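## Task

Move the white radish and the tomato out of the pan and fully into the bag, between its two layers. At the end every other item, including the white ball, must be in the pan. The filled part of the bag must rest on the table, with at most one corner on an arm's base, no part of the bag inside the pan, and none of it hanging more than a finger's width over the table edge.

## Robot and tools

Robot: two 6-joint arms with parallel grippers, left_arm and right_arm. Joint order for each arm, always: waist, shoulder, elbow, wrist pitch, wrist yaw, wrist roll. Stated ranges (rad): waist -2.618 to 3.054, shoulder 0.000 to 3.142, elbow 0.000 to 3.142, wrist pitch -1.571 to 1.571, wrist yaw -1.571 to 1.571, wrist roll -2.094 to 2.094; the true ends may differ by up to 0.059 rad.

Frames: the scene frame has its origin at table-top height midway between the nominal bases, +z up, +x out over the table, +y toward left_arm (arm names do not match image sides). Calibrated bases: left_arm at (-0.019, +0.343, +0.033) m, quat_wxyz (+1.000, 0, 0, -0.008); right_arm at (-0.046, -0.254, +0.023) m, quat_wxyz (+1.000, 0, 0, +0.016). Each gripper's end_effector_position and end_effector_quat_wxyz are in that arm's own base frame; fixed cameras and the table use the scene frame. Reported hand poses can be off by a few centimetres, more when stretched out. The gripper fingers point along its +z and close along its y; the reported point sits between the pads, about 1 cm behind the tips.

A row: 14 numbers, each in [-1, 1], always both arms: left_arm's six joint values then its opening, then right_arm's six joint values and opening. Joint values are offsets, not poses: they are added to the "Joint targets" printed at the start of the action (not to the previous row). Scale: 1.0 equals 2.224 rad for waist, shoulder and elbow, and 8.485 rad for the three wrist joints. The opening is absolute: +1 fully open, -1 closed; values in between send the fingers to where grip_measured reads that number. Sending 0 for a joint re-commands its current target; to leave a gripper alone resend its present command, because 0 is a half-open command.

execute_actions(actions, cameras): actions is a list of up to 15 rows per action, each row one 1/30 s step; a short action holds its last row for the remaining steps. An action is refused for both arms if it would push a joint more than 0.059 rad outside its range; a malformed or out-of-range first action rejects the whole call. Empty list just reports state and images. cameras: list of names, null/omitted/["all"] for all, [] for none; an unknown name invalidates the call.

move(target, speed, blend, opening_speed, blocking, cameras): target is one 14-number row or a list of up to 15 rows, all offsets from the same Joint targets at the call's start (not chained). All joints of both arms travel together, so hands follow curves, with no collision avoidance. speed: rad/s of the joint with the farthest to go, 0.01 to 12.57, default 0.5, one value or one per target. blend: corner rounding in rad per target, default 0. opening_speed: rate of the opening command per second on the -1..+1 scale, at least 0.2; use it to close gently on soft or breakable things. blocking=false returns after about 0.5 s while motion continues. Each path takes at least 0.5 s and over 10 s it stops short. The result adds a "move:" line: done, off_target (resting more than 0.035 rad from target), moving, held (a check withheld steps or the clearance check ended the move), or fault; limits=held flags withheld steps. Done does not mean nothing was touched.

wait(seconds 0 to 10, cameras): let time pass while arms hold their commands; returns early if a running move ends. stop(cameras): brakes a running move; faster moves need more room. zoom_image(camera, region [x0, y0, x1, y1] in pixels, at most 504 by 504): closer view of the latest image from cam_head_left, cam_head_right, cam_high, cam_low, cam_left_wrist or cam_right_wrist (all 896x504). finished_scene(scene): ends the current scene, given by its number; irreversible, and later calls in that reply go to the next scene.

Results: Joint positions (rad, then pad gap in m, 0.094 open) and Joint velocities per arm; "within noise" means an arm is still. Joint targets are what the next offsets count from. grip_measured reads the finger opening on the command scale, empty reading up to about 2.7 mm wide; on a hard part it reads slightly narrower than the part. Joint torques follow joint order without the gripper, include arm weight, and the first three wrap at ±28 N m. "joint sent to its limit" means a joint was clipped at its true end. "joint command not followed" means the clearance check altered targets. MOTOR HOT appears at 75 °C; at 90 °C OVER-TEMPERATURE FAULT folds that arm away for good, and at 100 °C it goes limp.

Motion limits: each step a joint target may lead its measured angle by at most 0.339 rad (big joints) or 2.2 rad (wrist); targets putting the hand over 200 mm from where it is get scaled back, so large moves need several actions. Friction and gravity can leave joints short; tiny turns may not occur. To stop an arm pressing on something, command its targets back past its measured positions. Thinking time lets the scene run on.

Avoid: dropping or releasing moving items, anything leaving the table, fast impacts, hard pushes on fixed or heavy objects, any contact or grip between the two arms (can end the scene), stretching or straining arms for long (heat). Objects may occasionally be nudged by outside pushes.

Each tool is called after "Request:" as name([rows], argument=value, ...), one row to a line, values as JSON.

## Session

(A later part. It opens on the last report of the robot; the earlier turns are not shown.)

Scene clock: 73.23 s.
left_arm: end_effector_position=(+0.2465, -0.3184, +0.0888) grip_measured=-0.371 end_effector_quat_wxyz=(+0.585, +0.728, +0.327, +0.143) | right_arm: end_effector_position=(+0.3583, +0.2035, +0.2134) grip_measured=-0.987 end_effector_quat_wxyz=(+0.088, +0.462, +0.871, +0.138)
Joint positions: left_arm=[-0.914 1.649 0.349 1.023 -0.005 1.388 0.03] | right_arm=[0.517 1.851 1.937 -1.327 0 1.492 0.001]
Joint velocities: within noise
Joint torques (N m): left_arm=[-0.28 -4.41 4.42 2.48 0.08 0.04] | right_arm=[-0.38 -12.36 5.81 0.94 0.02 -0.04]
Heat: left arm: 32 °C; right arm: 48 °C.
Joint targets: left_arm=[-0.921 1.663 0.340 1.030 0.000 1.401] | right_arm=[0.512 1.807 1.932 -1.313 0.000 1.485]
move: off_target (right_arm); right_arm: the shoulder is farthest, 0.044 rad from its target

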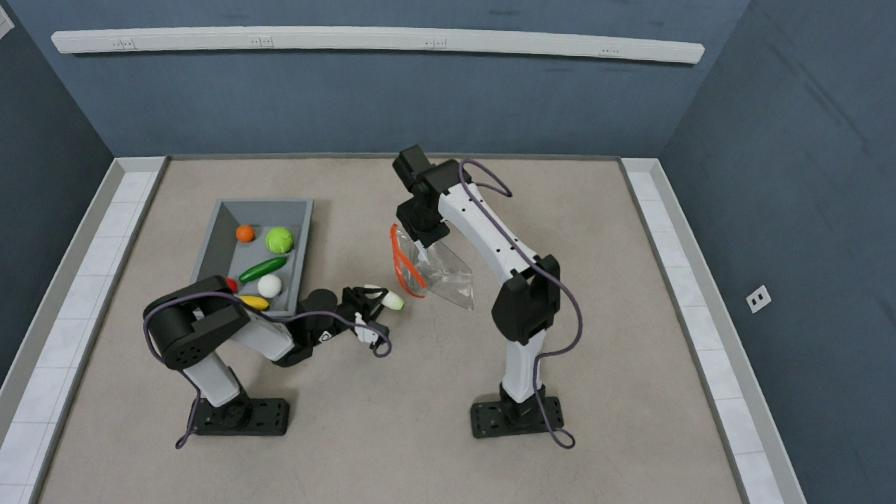

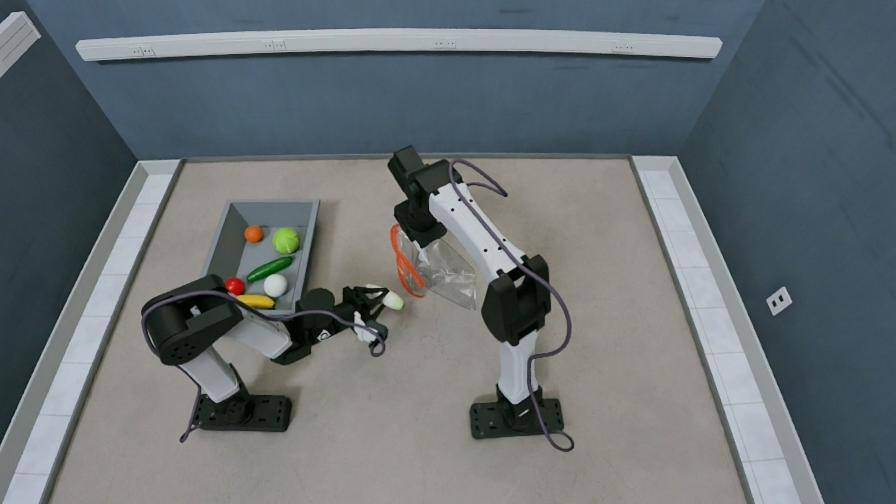

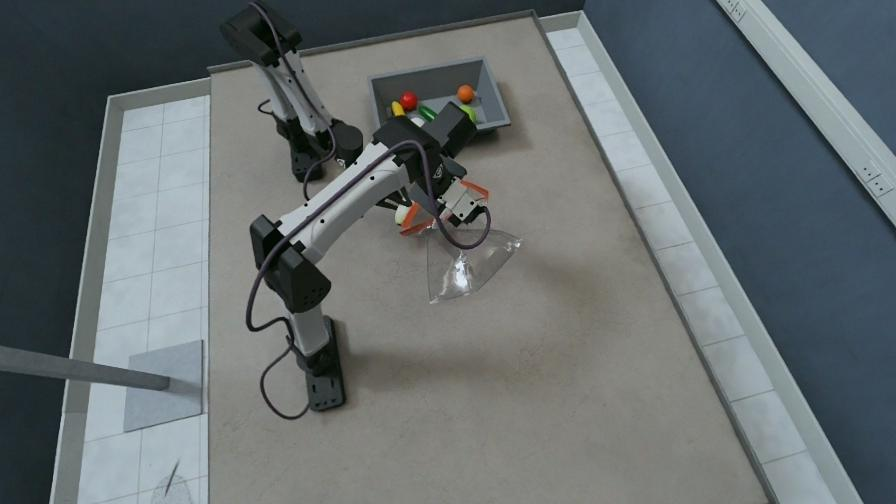

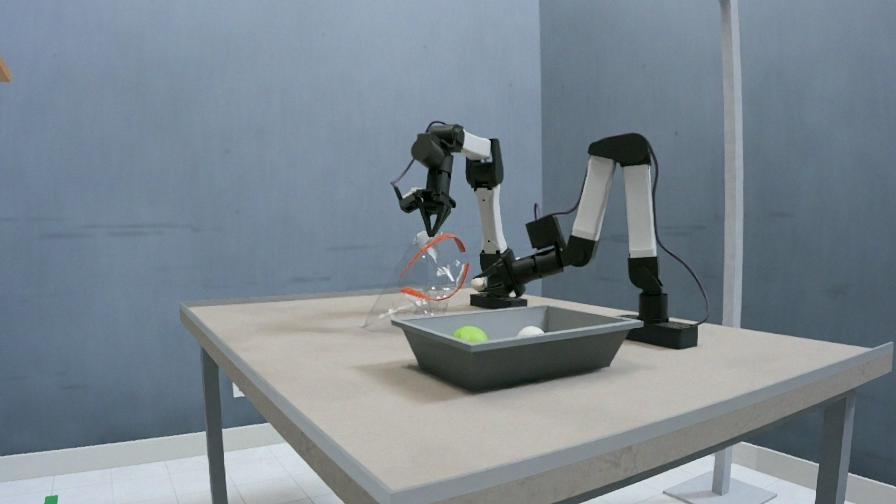

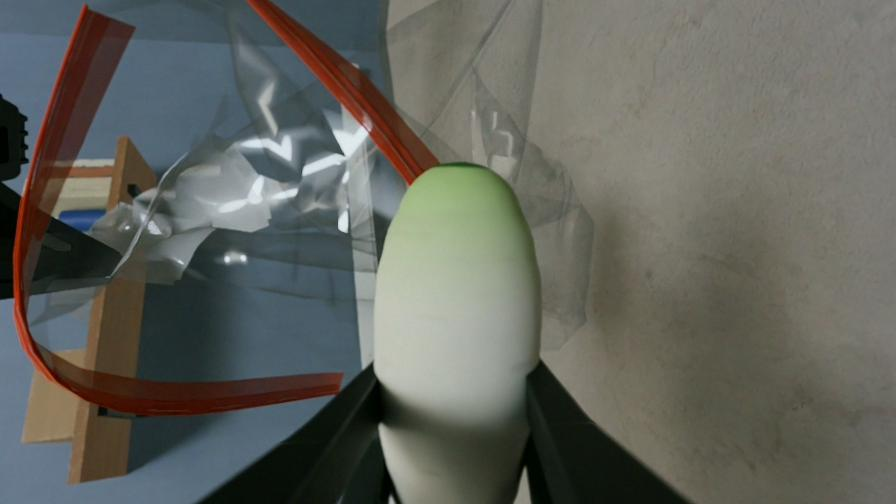

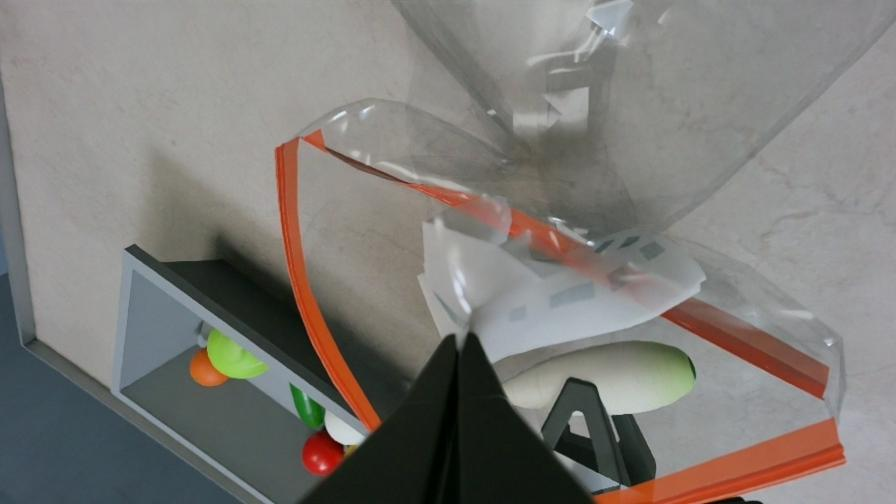

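Request:
move([
  [-0.0135,-0.0877,0.0238,-0.0297,0,0,-0.6,0,0,0,0,0,0,-1],
  [-0.0135,0.1484,0.2869,-0.0369,0,0,-0.6,0,0,0,0,0,0,-1],
], speed=[0.5,0.4])

Scene clock: 77.07 s.
left_arm: end_effector_position=(+0.3182, -0.4381, +0.1100) grip_measured=-0.371 end_effector_quat_wxyz=(+0.585, +0.735, +0.316, +0.134) | right_arm: end_effector_position=(+0.3583, +0.2035, +0.2134) grip_measured=-0.987 end_effector_quat_wxyz=(+0.088, +0.462, +0.871, +0.138)
Joint positions: left_arm=[-0.944 1.974 0.957 0.733 -0.005 1.389 0.03] | right_arm=[0.517 1.851 1.937 -1.327 0 1.492 0.001]
Joint velocities: within noise
Joint torques (N m): left_arm=[-0.23 -8.13 8.96 2.22 0.08 0.01] | right_arm=[-0.43 -12.37 5.79 0.94 0.02 -0.05]
Heat: left arm: 33 °C; right arm: 48 °C.
Joint targets: left_arm=[-0.951 1.993 0.978 0.717 0.000 1.401] | right_arm=[0.513 1.807 1.932 -1.313 0.000 1.485]
move: off_target (right_arm); right_arm: the shoulder is farthest, 0.044 rad from its target

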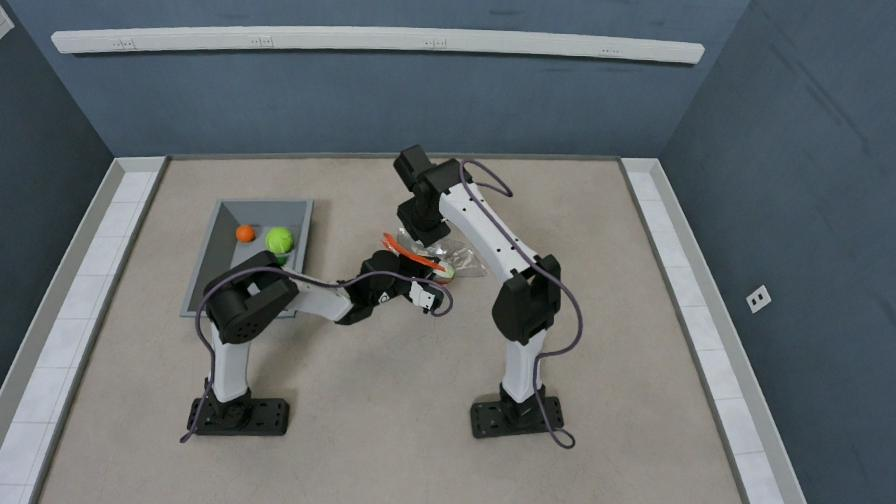

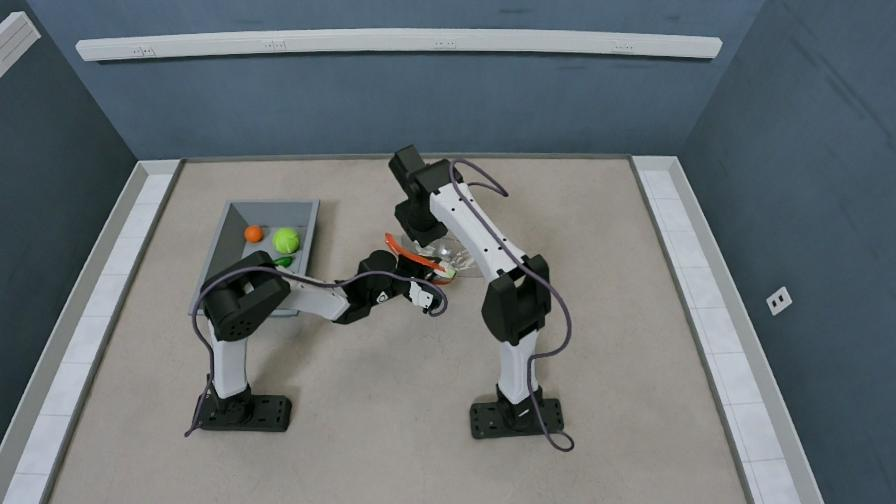

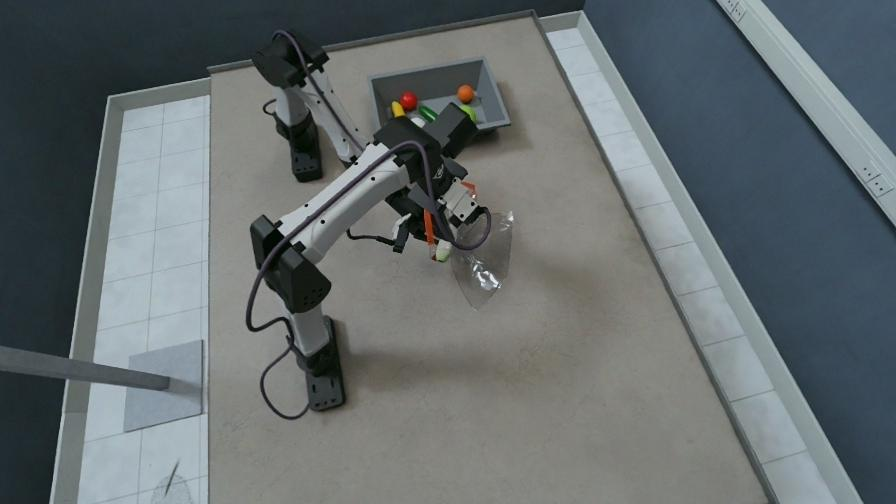

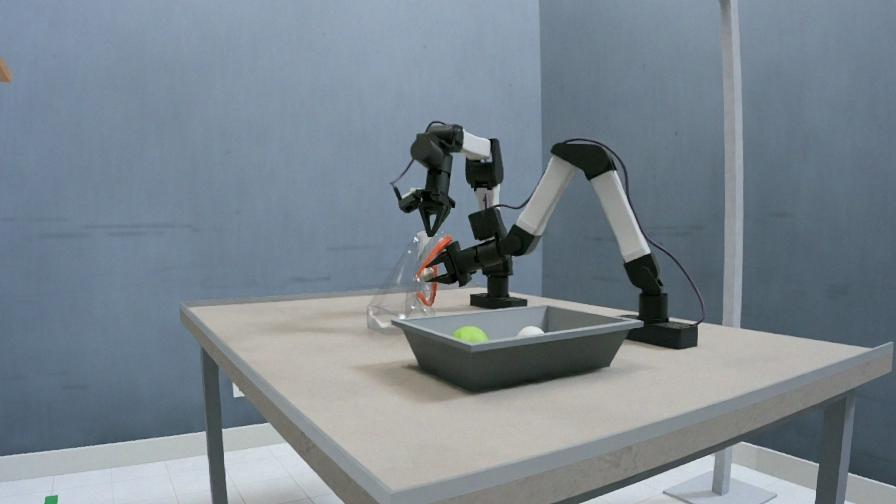

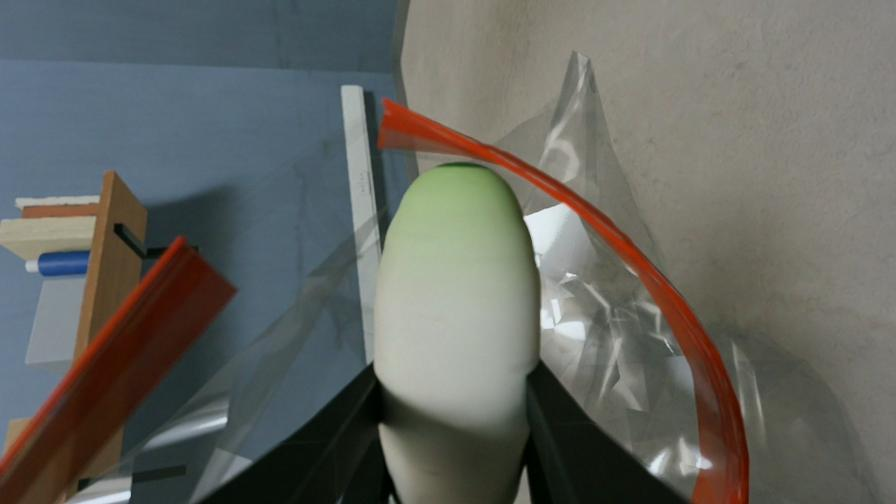

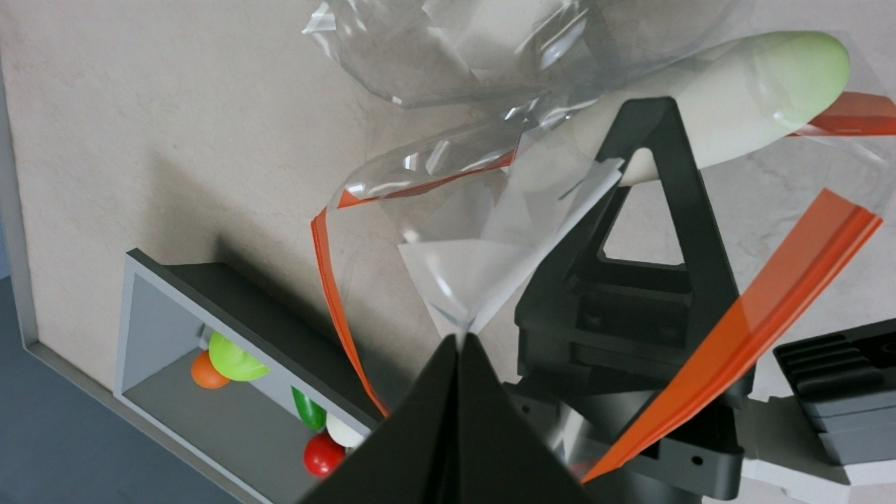

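Request:
move(target=[0.027,0.0701,0.0301,0.0098,0,0,-0.6,0,0,0,0,0,0,-1], speed=0.25)

Scene clock: 78.80 s.
left_arm: end_effector_position=(+0.3512, -0.4354, +0.0693) grip_measured=-0.371 end_effector_quat_wxyz=(+0.570, +0.734, +0.338, +0.146) | right_arm: end_effector_position=(+0.3583, +0.2035, +0.2134) grip_measured=-0.987 end_effector_quat_wxyz=(+0.088, +0.462, +0.871, +0.138)
Joint positions: left_arm=[-0.894 2.129 1.024 0.794 -0.005 1.389 0.03] | right_arm=[0.517 1.851 1.937 -1.327 0 1.492 0.001]
Joint velocities: within noise
Joint torques (N m): left_arm=[0.42 -8.9 8.51 2.45 0.07 0.01] | right_arm=[-0.35 -12.36 5.81 0.94 0.02 -0.04]
Heat: left arm: 33 °C; right arm: 49 °C.
Joint targets: left_arm=[-0.891 2.149 1.045 0.800 0.000 1.401] | right_arm=[0.513 1.807 1.932 -1.313 0.000 1.485]
move: off_target (right_arm); right_arm: the shoulder is farthest, 0.044 rad from its target

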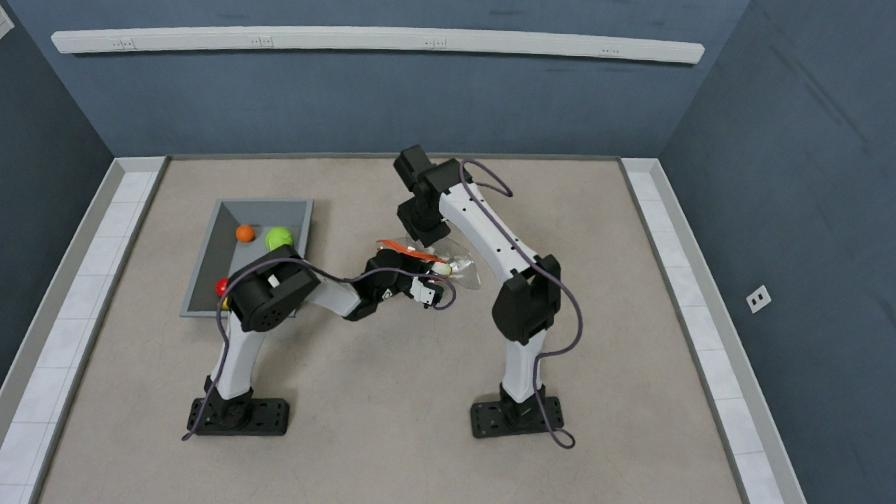

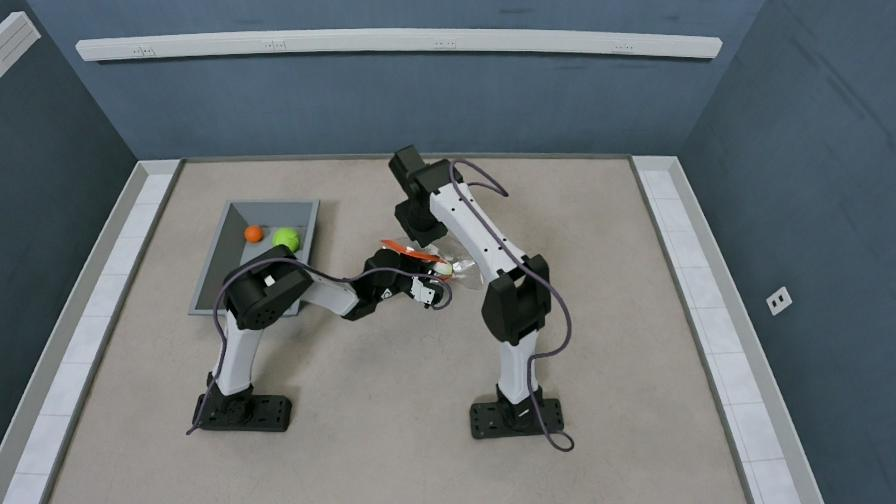

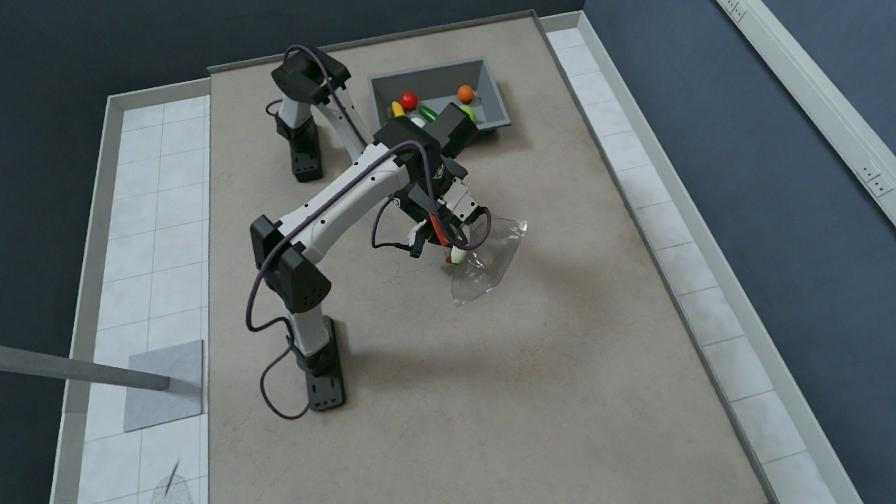

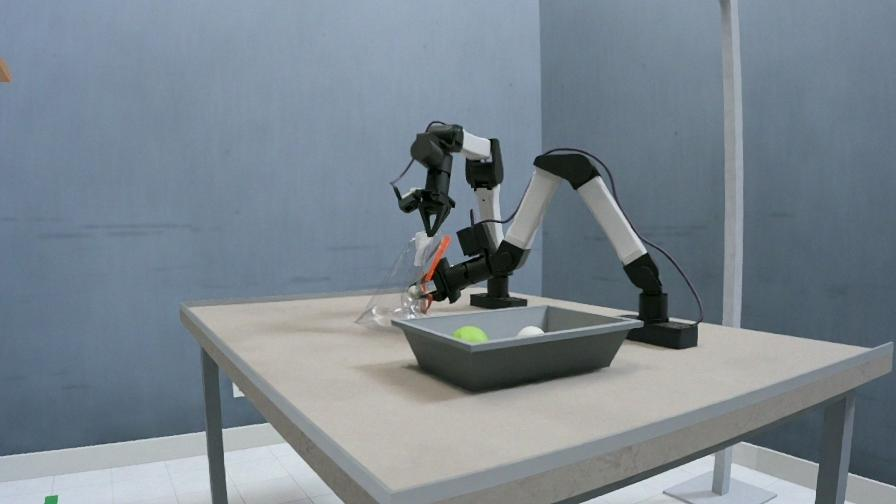

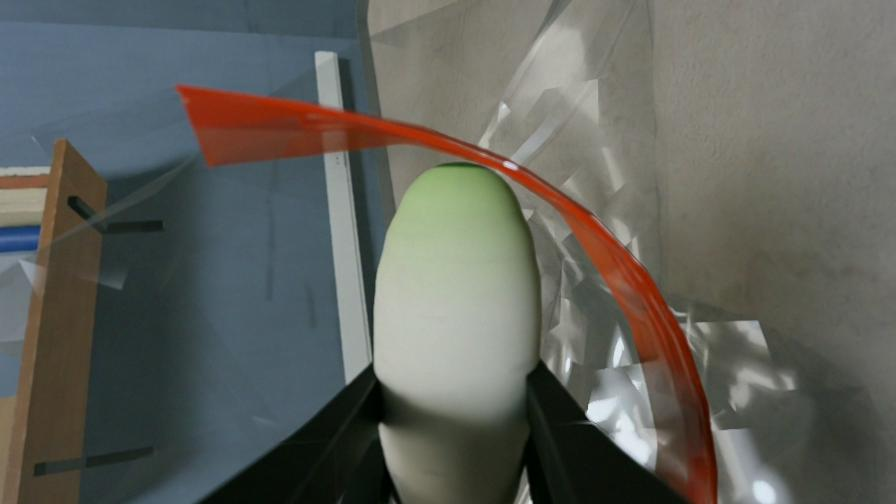

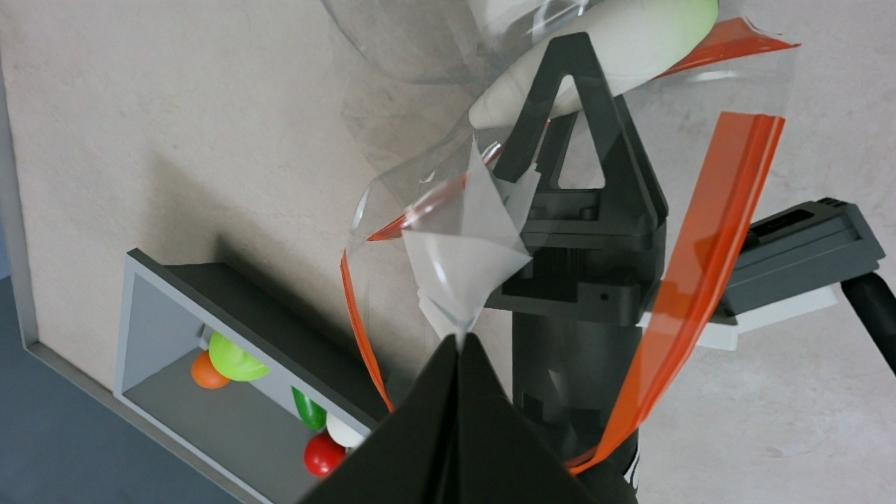

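Request:
move(target=[0,0,0,0,0,0,0.1,0,0,0,0,0,0,-1], opening_speed=0.8, cameras=["cam_left_wrist","cam_right_wrist","cam_low"])

Scene clock: 80.40 s.
left_arm: end_effector_position=(+0.3513, -0.4355, +0.0694) grip_measured=+0.098 end_effector_quat_wxyz=(+0.570, +0.734, +0.338, +0.147) | right_arm: end_effector_position=(+0.3583, +0.2035, +0.2134) grip_measured=-0.987 end_effector_quat_wxyz=(+0.088, +0.462, +0.871, +0.138)
Joint positions: left_arm=[-0.894 2.129 1.024 0.794 -0.005 1.39 0.052] | right_arm=[0.517 1.851 1.937 -1.327 0 1.492 0.001]
Joint velocities: within noise
Joint torques (N m): left_arm=[0.4 -8.92 8.5 2.44 0.08 0] | right_arm=[-0.34 -12.34 5.79 0.94 0.02 -0.04]
Heat: left arm: 33 °C; right arm: 49 °C.
Joint targets: left_arm=[-0.891 2.149 1.045 0.800 0.000 1.401] | right_arm=[0.513 1.807 1.932 -1.313 0.000 1.485]
move: off_target (right_arm); right_arm: the shoulder is farthest, 0.044 rad from its target
Images, in order (width x height): cam_low 896x504, cam_left_wrist 896x504, cam_right_wrist 896x504.

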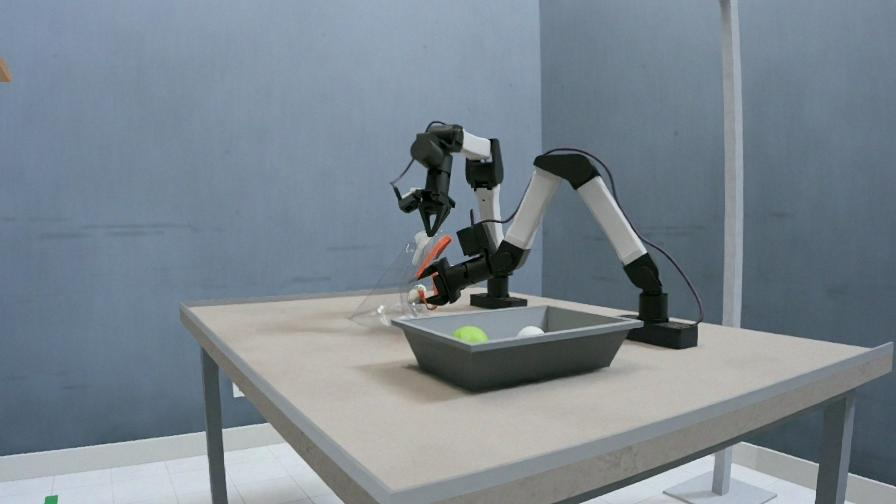

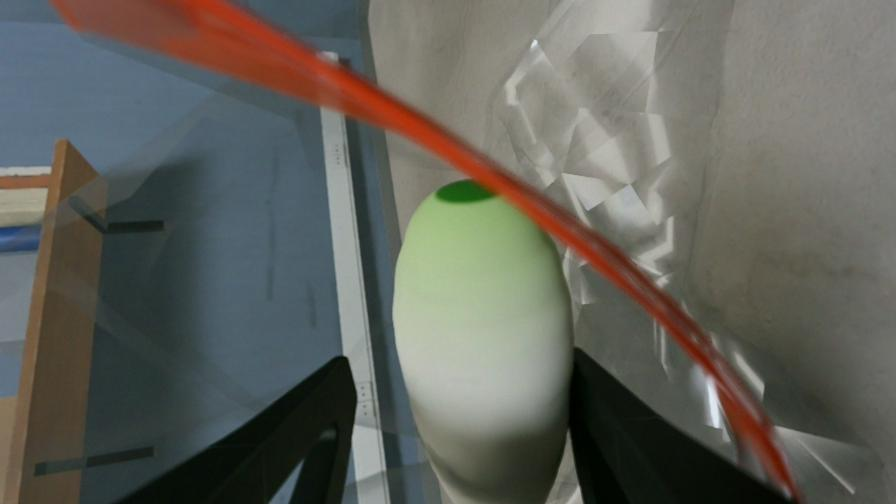

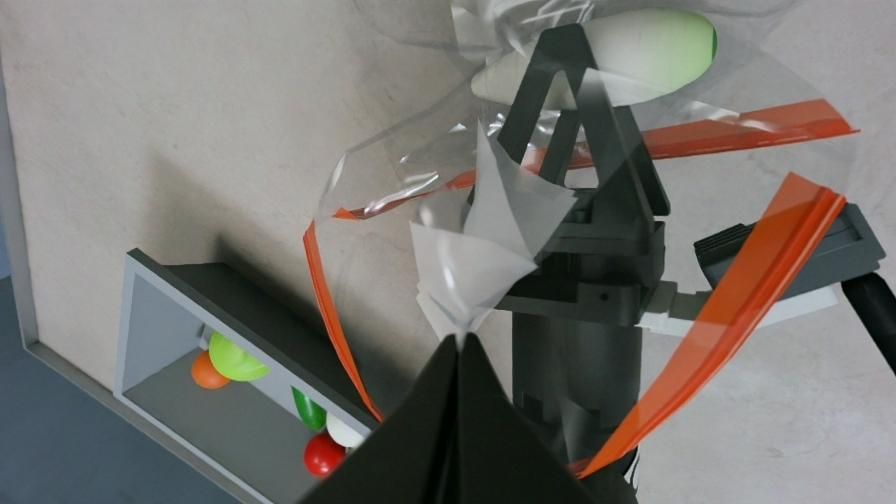

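Request:
move(target=[0,0,0,-0.0295,0,0.059,0.2,0,0,0,0,0,0,-1], speed=0.5, cameras=["cam_left_wrist","cam_right_wrist","cam_low"])

Scene clock: 82.47 s.
left_arm: end_effector_position=(+0.3367, -0.4174, +0.0182) grip_measured=+0.198 end_effector_quat_wxyz=(+0.433, +0.855, +0.157, +0.237) | right_arm: end_effector_position=(+0.3583, +0.2035, +0.2134) grip_measured=-0.987 end_effector_quat_wxyz=(+0.088, +0.462, +0.871, +0.138)
Joint positions: left_arm=[-0.894 2.129 1.024 0.567 -0.005 1.888 0.056] | right_arm=[0.517 1.851 1.937 -1.327 0 1.492 0.001]
Joint velocities: within noise
Joint torques (N m): left_arm=[0.42 -8.79 8.29 1.99 0.09 0.06] | right_arm=[-0.35 -12.37 5.82 0.94 0.02 -0.05]
Heat: left arm: 33 °C; right arm: 49 °C.
Joint targets: left_arm=[-0.891 2.149 1.045 0.549 0.000 1.901] | right_arm=[0.513 1.807 1.932 -1.313 0.000 1.485]
move: off_target (right_arm); right_arm: the shoulder is farthest, 0.044 rad from its target
Images, in order (width x height): cam_low 896x504, cam_left_wrist 896x504, cam_right_wrist 896x504.

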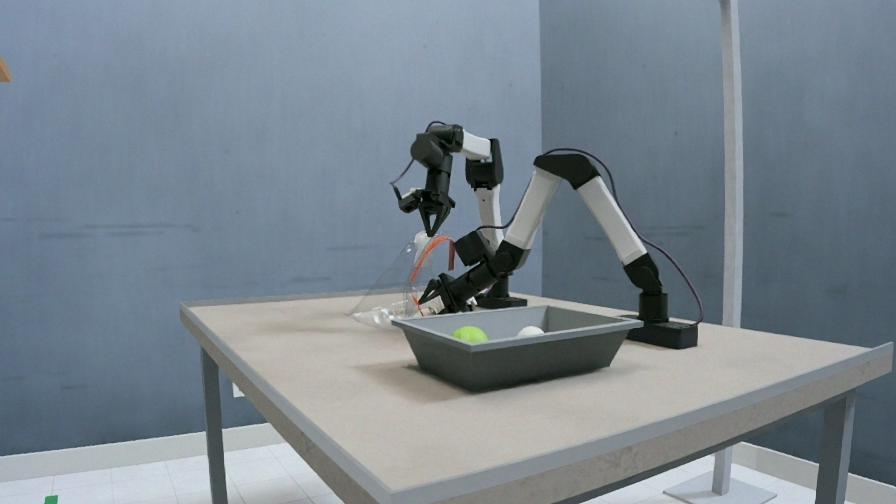

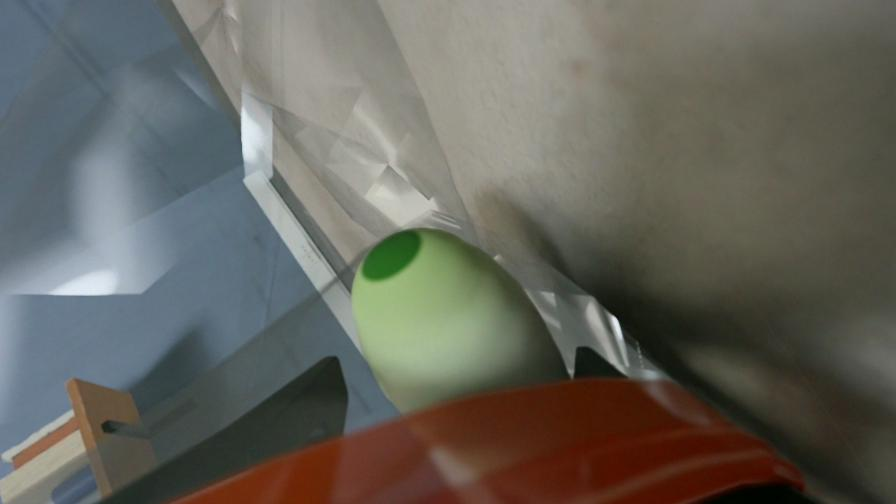

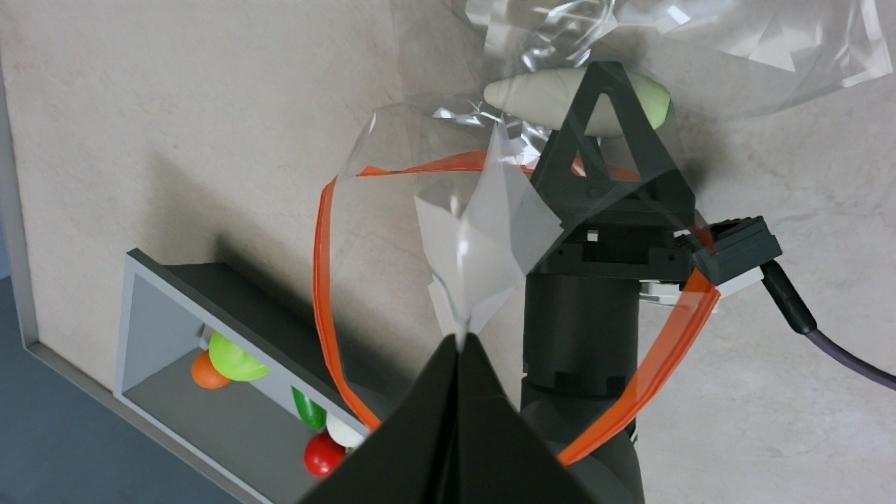

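Request:
move(target=[0,-0.1073,-0.0793,-0.0065,0,0,0.2,0,0,0,0,0,0,-1], speed=0.4, cameras=["cam_left_wrist","cam_right_wrist","cam_low"])

Scene clock: 84.13 s.
left_arm: end_effector_position=(+0.3141, -0.3892, +0.0499) grip_measured=+0.198 end_effector_quat_wxyz=(+0.432, +0.856, +0.156, +0.237) | right_arm: end_effector_position=(+0.3583, +0.2035, +0.2134) grip_measured=-0.987 end_effector_quat_wxyz=(+0.088, +0.462, +0.871, +0.138)
Joint positions: left_arm=[-0.894 1.934 0.882 0.512 -0.005 1.89 0.056] | right_arm=[0.517 1.851 1.937 -1.327 0 1.492 0.001]
Joint velocities: within noise
Joint torques (N m): left_arm=[0.38 -10.85 5.23 2 0.08 0.03] | right_arm=[-0.36 -12.36 5.81 0.94 0.02 -0.04]
Heat: left arm: 33 °C; right arm: 49 °C.
Joint targets: left_arm=[-0.891 1.910 0.869 0.495 0.000 1.902] | right_arm=[0.513 1.807 1.932 -1.313 0.000 1.485]
move: off_target (right_arm); right_arm: the shoulder is farthest, 0.044 rad from its target
Images, in order (width x height): cam_low 896x504, cam_left_wrist 896x504, cam_right_wrist 896x504.

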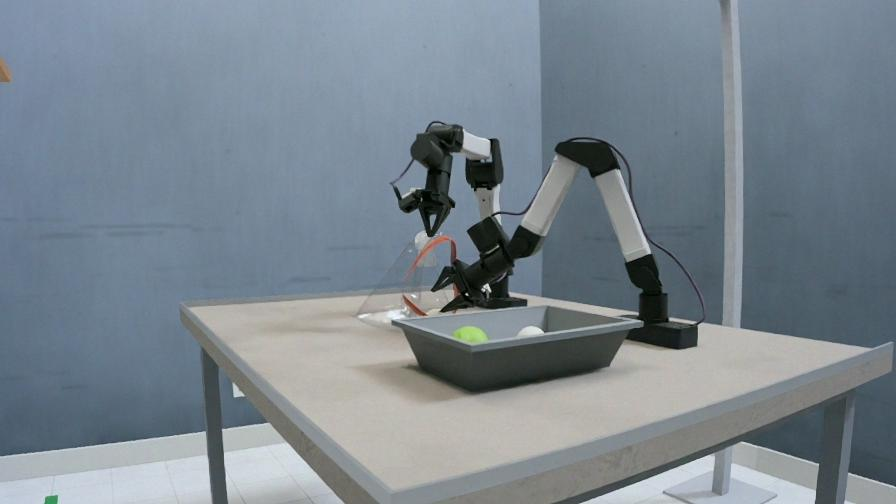

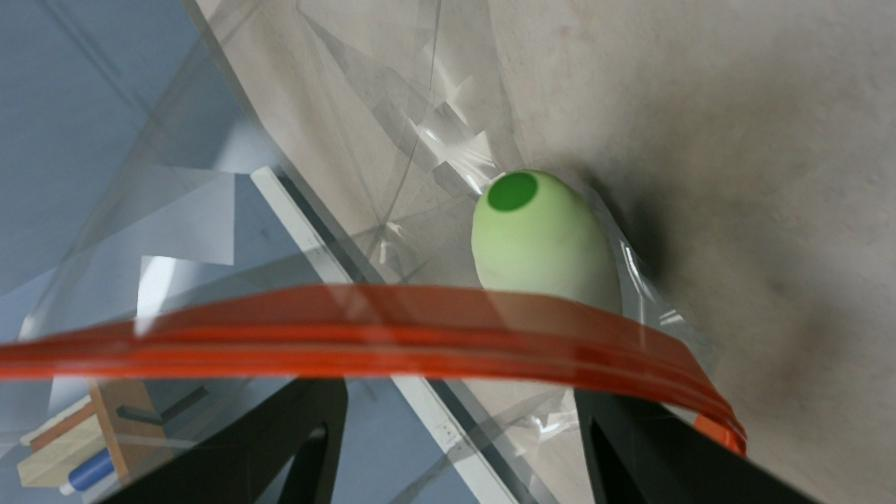

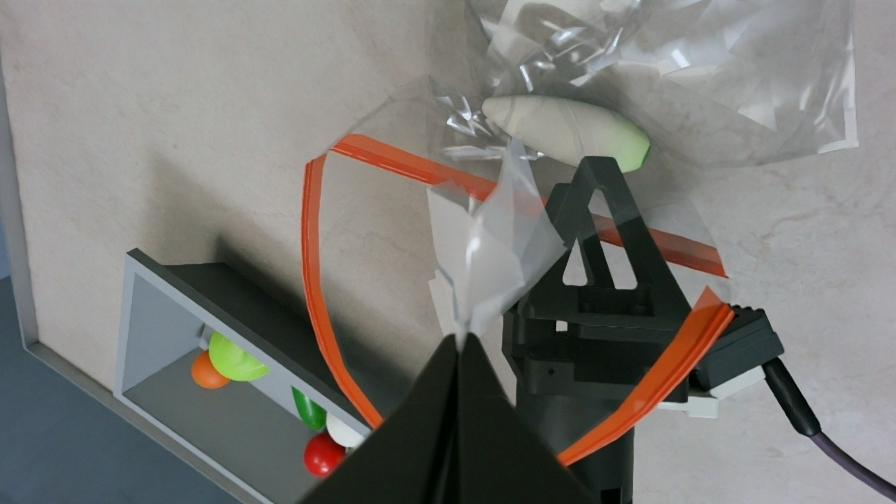

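Request:
move([
  [0,-0.161,-0.1192,-0.01,0,0,0.2,0,0,0,0,0,0,-1],
  [0.0184,-0.4024,-0.1637,-0.0689,0,-0.2242,0.2,0,0,0,0,0,0,-1],
  [0.4771,-0.2837,0.0486,-0.1406,0,-0.2242,0.2,0,0,0,0,0,0,-1],
], speed=[0.5,1.4,1.4], blend=[0.05,0.1,0], cameras=["cam_left_wrist","cam_right_wrist","cam_head_left"])

Scene clock: 89.57 s.
left_arm: end_effector_position=(+0.3228, +0.0543, +0.1389) grip_measured=+0.198 end_effector_quat_wxyz=(+0.282, -0.075, +0.956, +0.026) | right_arm: end_effector_position=(+0.3583, +0.2035, +0.2134) grip_measured=-0.987 end_effector_quat_wxyz=(+0.088, +0.462, +0.871, +0.138)
Joint positions: left_arm=[0.166 1.267 0.954 -0.683 -0.001 0.01 0.056] | right_arm=[0.517 1.851 1.937 -1.327 0 1.492 0.001]
Joint velocities: within noise
Joint torques (N m): left_arm=[0.58 -3.38 10.32 1.48 0.02 -0.15] | right_arm=[-0.35 -12.36 5.81 0.94 0.02 -0.04]
Heat: left arm: 33 °C; right arm: 50 °C.
Joint targets: left_arm=[0.171 1.279 0.977 -0.699 0.000 -0.001] | right_arm=[0.513 1.807 1.932 -1.313 0.000 1.485]
move: off_target (right_arm); right_arm: the shoulder is farthest, 0.044 rad from its target
Images, in order (width x height): cam_head_left 896x504, cam_left_wrist 896x504, cam_right_wrist 896x504.

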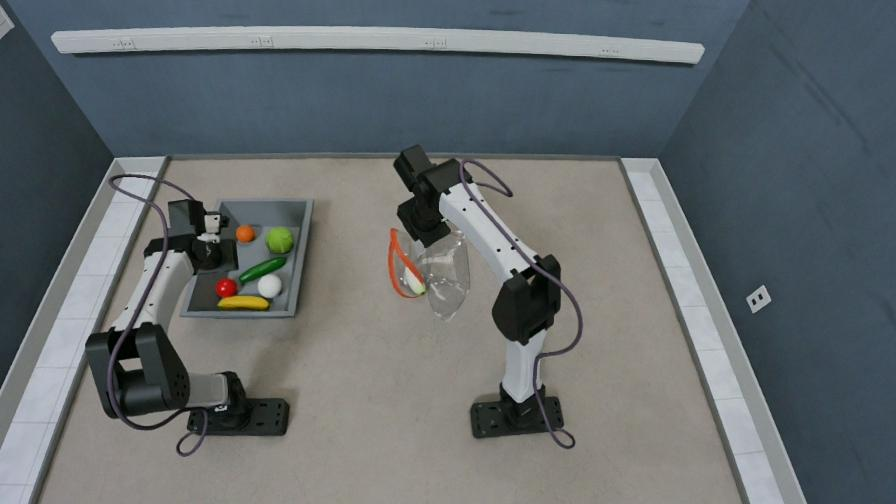

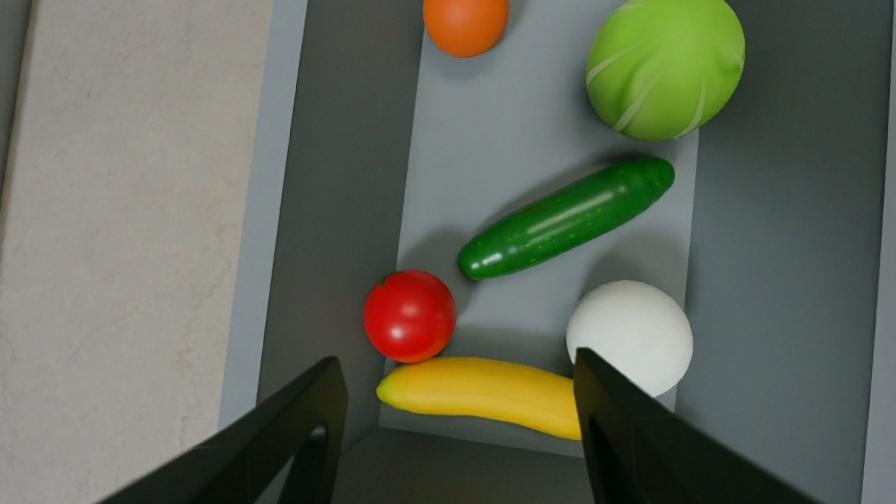

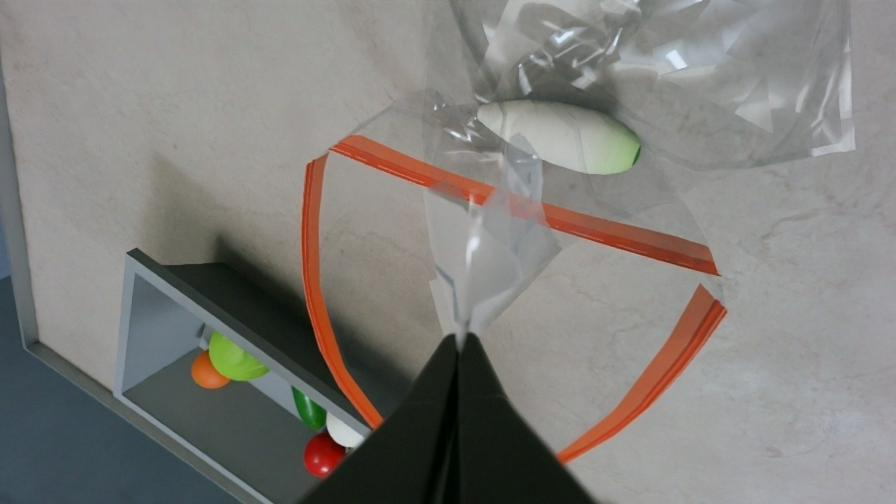

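Request:
move(target=[0.0265,0.132,-0.0639,0.0291,0,0,0.45,0,0,0,0,0,0,-1], speed=0.4, cameras=["cam_left_wrist"])

Scene clock: 93.23 s.
left_arm: end_effector_position=(+0.3274, +0.0746, +0.0312) grip_measured=+0.448 end_effector_quat_wxyz=(+0.192, -0.104, +0.976, +0.023) | right_arm: end_effector_position=(+0.3583, +0.2035, +0.2134) grip_measured=-0.987 end_effector_quat_wxyz=(+0.088, +0.462, +0.871, +0.138)
Joint positions: left_arm=[0.223 1.564 0.842 -0.46 -0.001 0.01 0.068] | right_arm=[0.517 1.851 1.937 -1.327 0 1.492 0.001]
Joint velocities: within noise
Joint torques (N m): left_arm=[0.69 -5.42 6.28 1.38 0.02 -0.15] | right_arm=[-0.34 -12.37 5.82 0.94 0.02 -0.04]
Heat: left arm: 33 °C; right arm: 50 °C.
Joint targets: left_arm=[0.230 1.572 0.835 -0.452 0.000 -0.001] | right_arm=[0.513 1.807 1.932 -1.313 0.000 1.485]
move: off_target (right_arm); right_arm: the shoulder is farthest, 0.044 rad from its target
Images, in order (width x height): cam_left_wrist 896x504.

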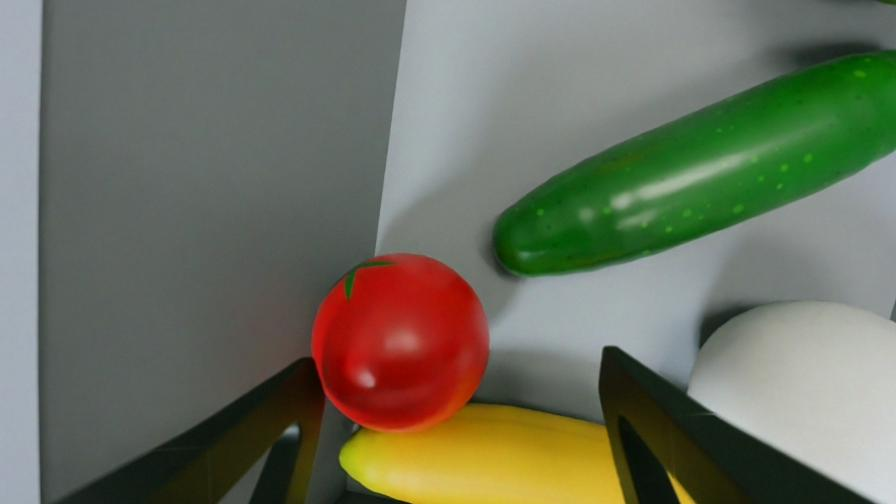

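Request:
move(target=[0.0157,-0.0009,-0.0196,0.0047,0,0,0.45,0,0,0,0,0,0,-1], speed=0.15, cameras=["cam_left_wrist"])

Scene clock: 95.43 s.
left_arm: end_effector_position=(+0.3199, +0.0847, +0.0223) grip_measured=+0.448 end_effector_quat_wxyz=(+0.191, -0.121, +0.974, +0.027) | right_arm: end_effector_position=(+0.3583, +0.2035, +0.2134) grip_measured=-0.987 end_effector_quat_wxyz=(+0.088, +0.462, +0.871, +0.138)
Joint positions: left_arm=[0.258 1.564 0.802 -0.42 -0.001 0.01 0.068] | right_arm=[0.517 1.851 1.937 -1.327 0 1.492 0.001]
Joint velocities: within noise
Joint torques (N m): left_arm=[0.68 -5.45 5.82 1.38 0.03 -0.15] | right_arm=[-0.35 -12.36 5.81 0.94 0.02 -0.05]
Heat: left arm: 32 °C; right arm: 50 °C.
Joint targets: left_arm=[0.264 1.570 0.791 -0.412 0.000 -0.001] | right_arm=[0.513 1.807 1.932 -1.313 0.000 1.485]
move: off_target (right_arm); right_arm: the shoulder is farthest, 0.044 rad from its target
Images, in order (width x height): cam_left_wrist 896x504.

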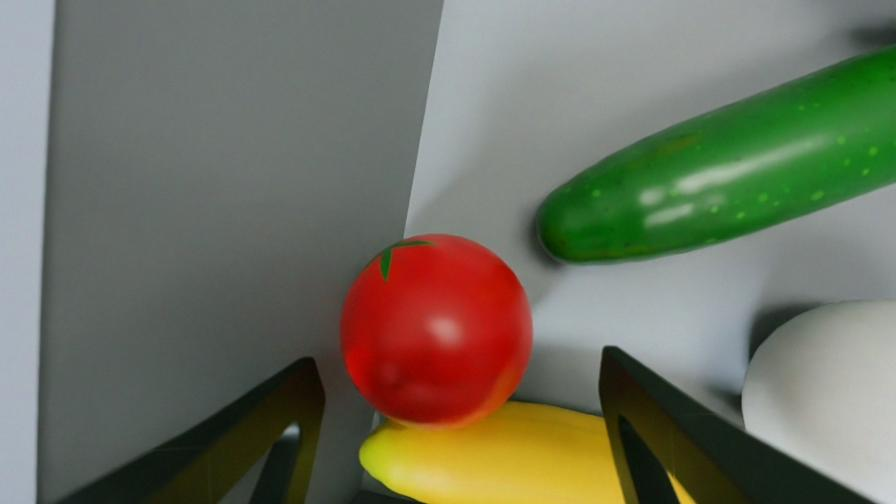

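Request:
move([
  [-0.0108,0.0189,-0.0169,0.0094,0,0,0.45,0,0,0,0,0,0,-1],
  [-0.0108,0.0189,-0.0169,0.0094,0,0,-0.1,0,0,0,0,0,0,-1],
], speed=0.1, opening_speed=0.5, cameras=["cam_left_wrist"])

Scene clock: 98.70 s.
left_arm: end_effector_position=(+0.3223, +0.0815, +0.0077) grip_measured=-0.096 end_effector_quat_wxyz=(+0.196, -0.116, +0.973, +0.026) | right_arm: end_effector_position=(+0.3583, +0.2035, +0.2134) grip_measured=-0.987 end_effector_quat_wxyz=(+0.088, +0.462, +0.871, +0.138)
Joint positions: left_arm=[0.247 1.598 0.765 -0.339 -0.001 0.01 0.042] | right_arm=[0.517 1.851 1.937 -1.327 0 1.492 0.001]
Joint velocities: left_arm=[0.007 -0.007 0.017 -0.051 -0.037 0.007 0.017] | right_arm=[within noise]
Joint torques (N m): left_arm=[-0.29 -4.98 5.59 1.41 0.02 -0.15] | right_arm=[-0.36 -12.37 5.82 0.94 0.02 -0.05]
Heat: left arm: 32 °C; right arm: 51 °C.
Joint targets: left_arm=[0.240 1.613 0.753 -0.332 0.000 -0.001] | right_arm=[0.513 1.807 1.932 -1.313 0.000 1.485]
move: off_target (right_arm); right_arm: the shoulder is farthest, 0.044 rad from its target
Images, in order (width x height): cam_left_wrist 896x504.

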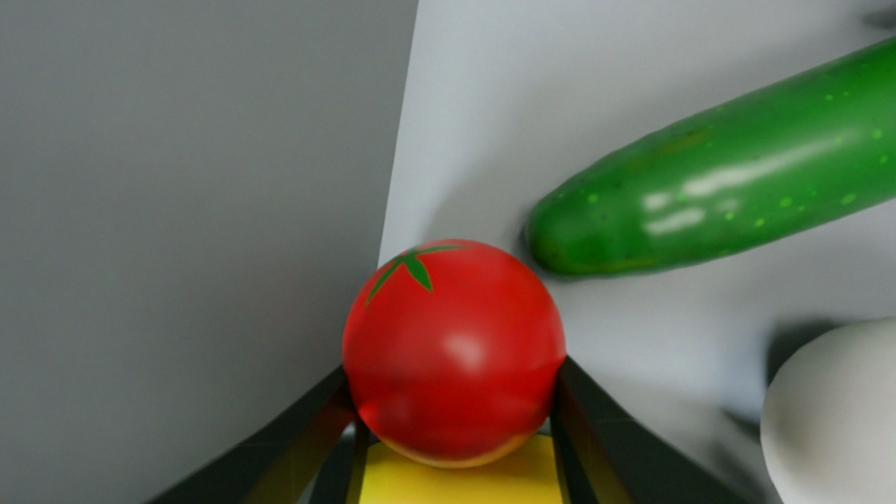

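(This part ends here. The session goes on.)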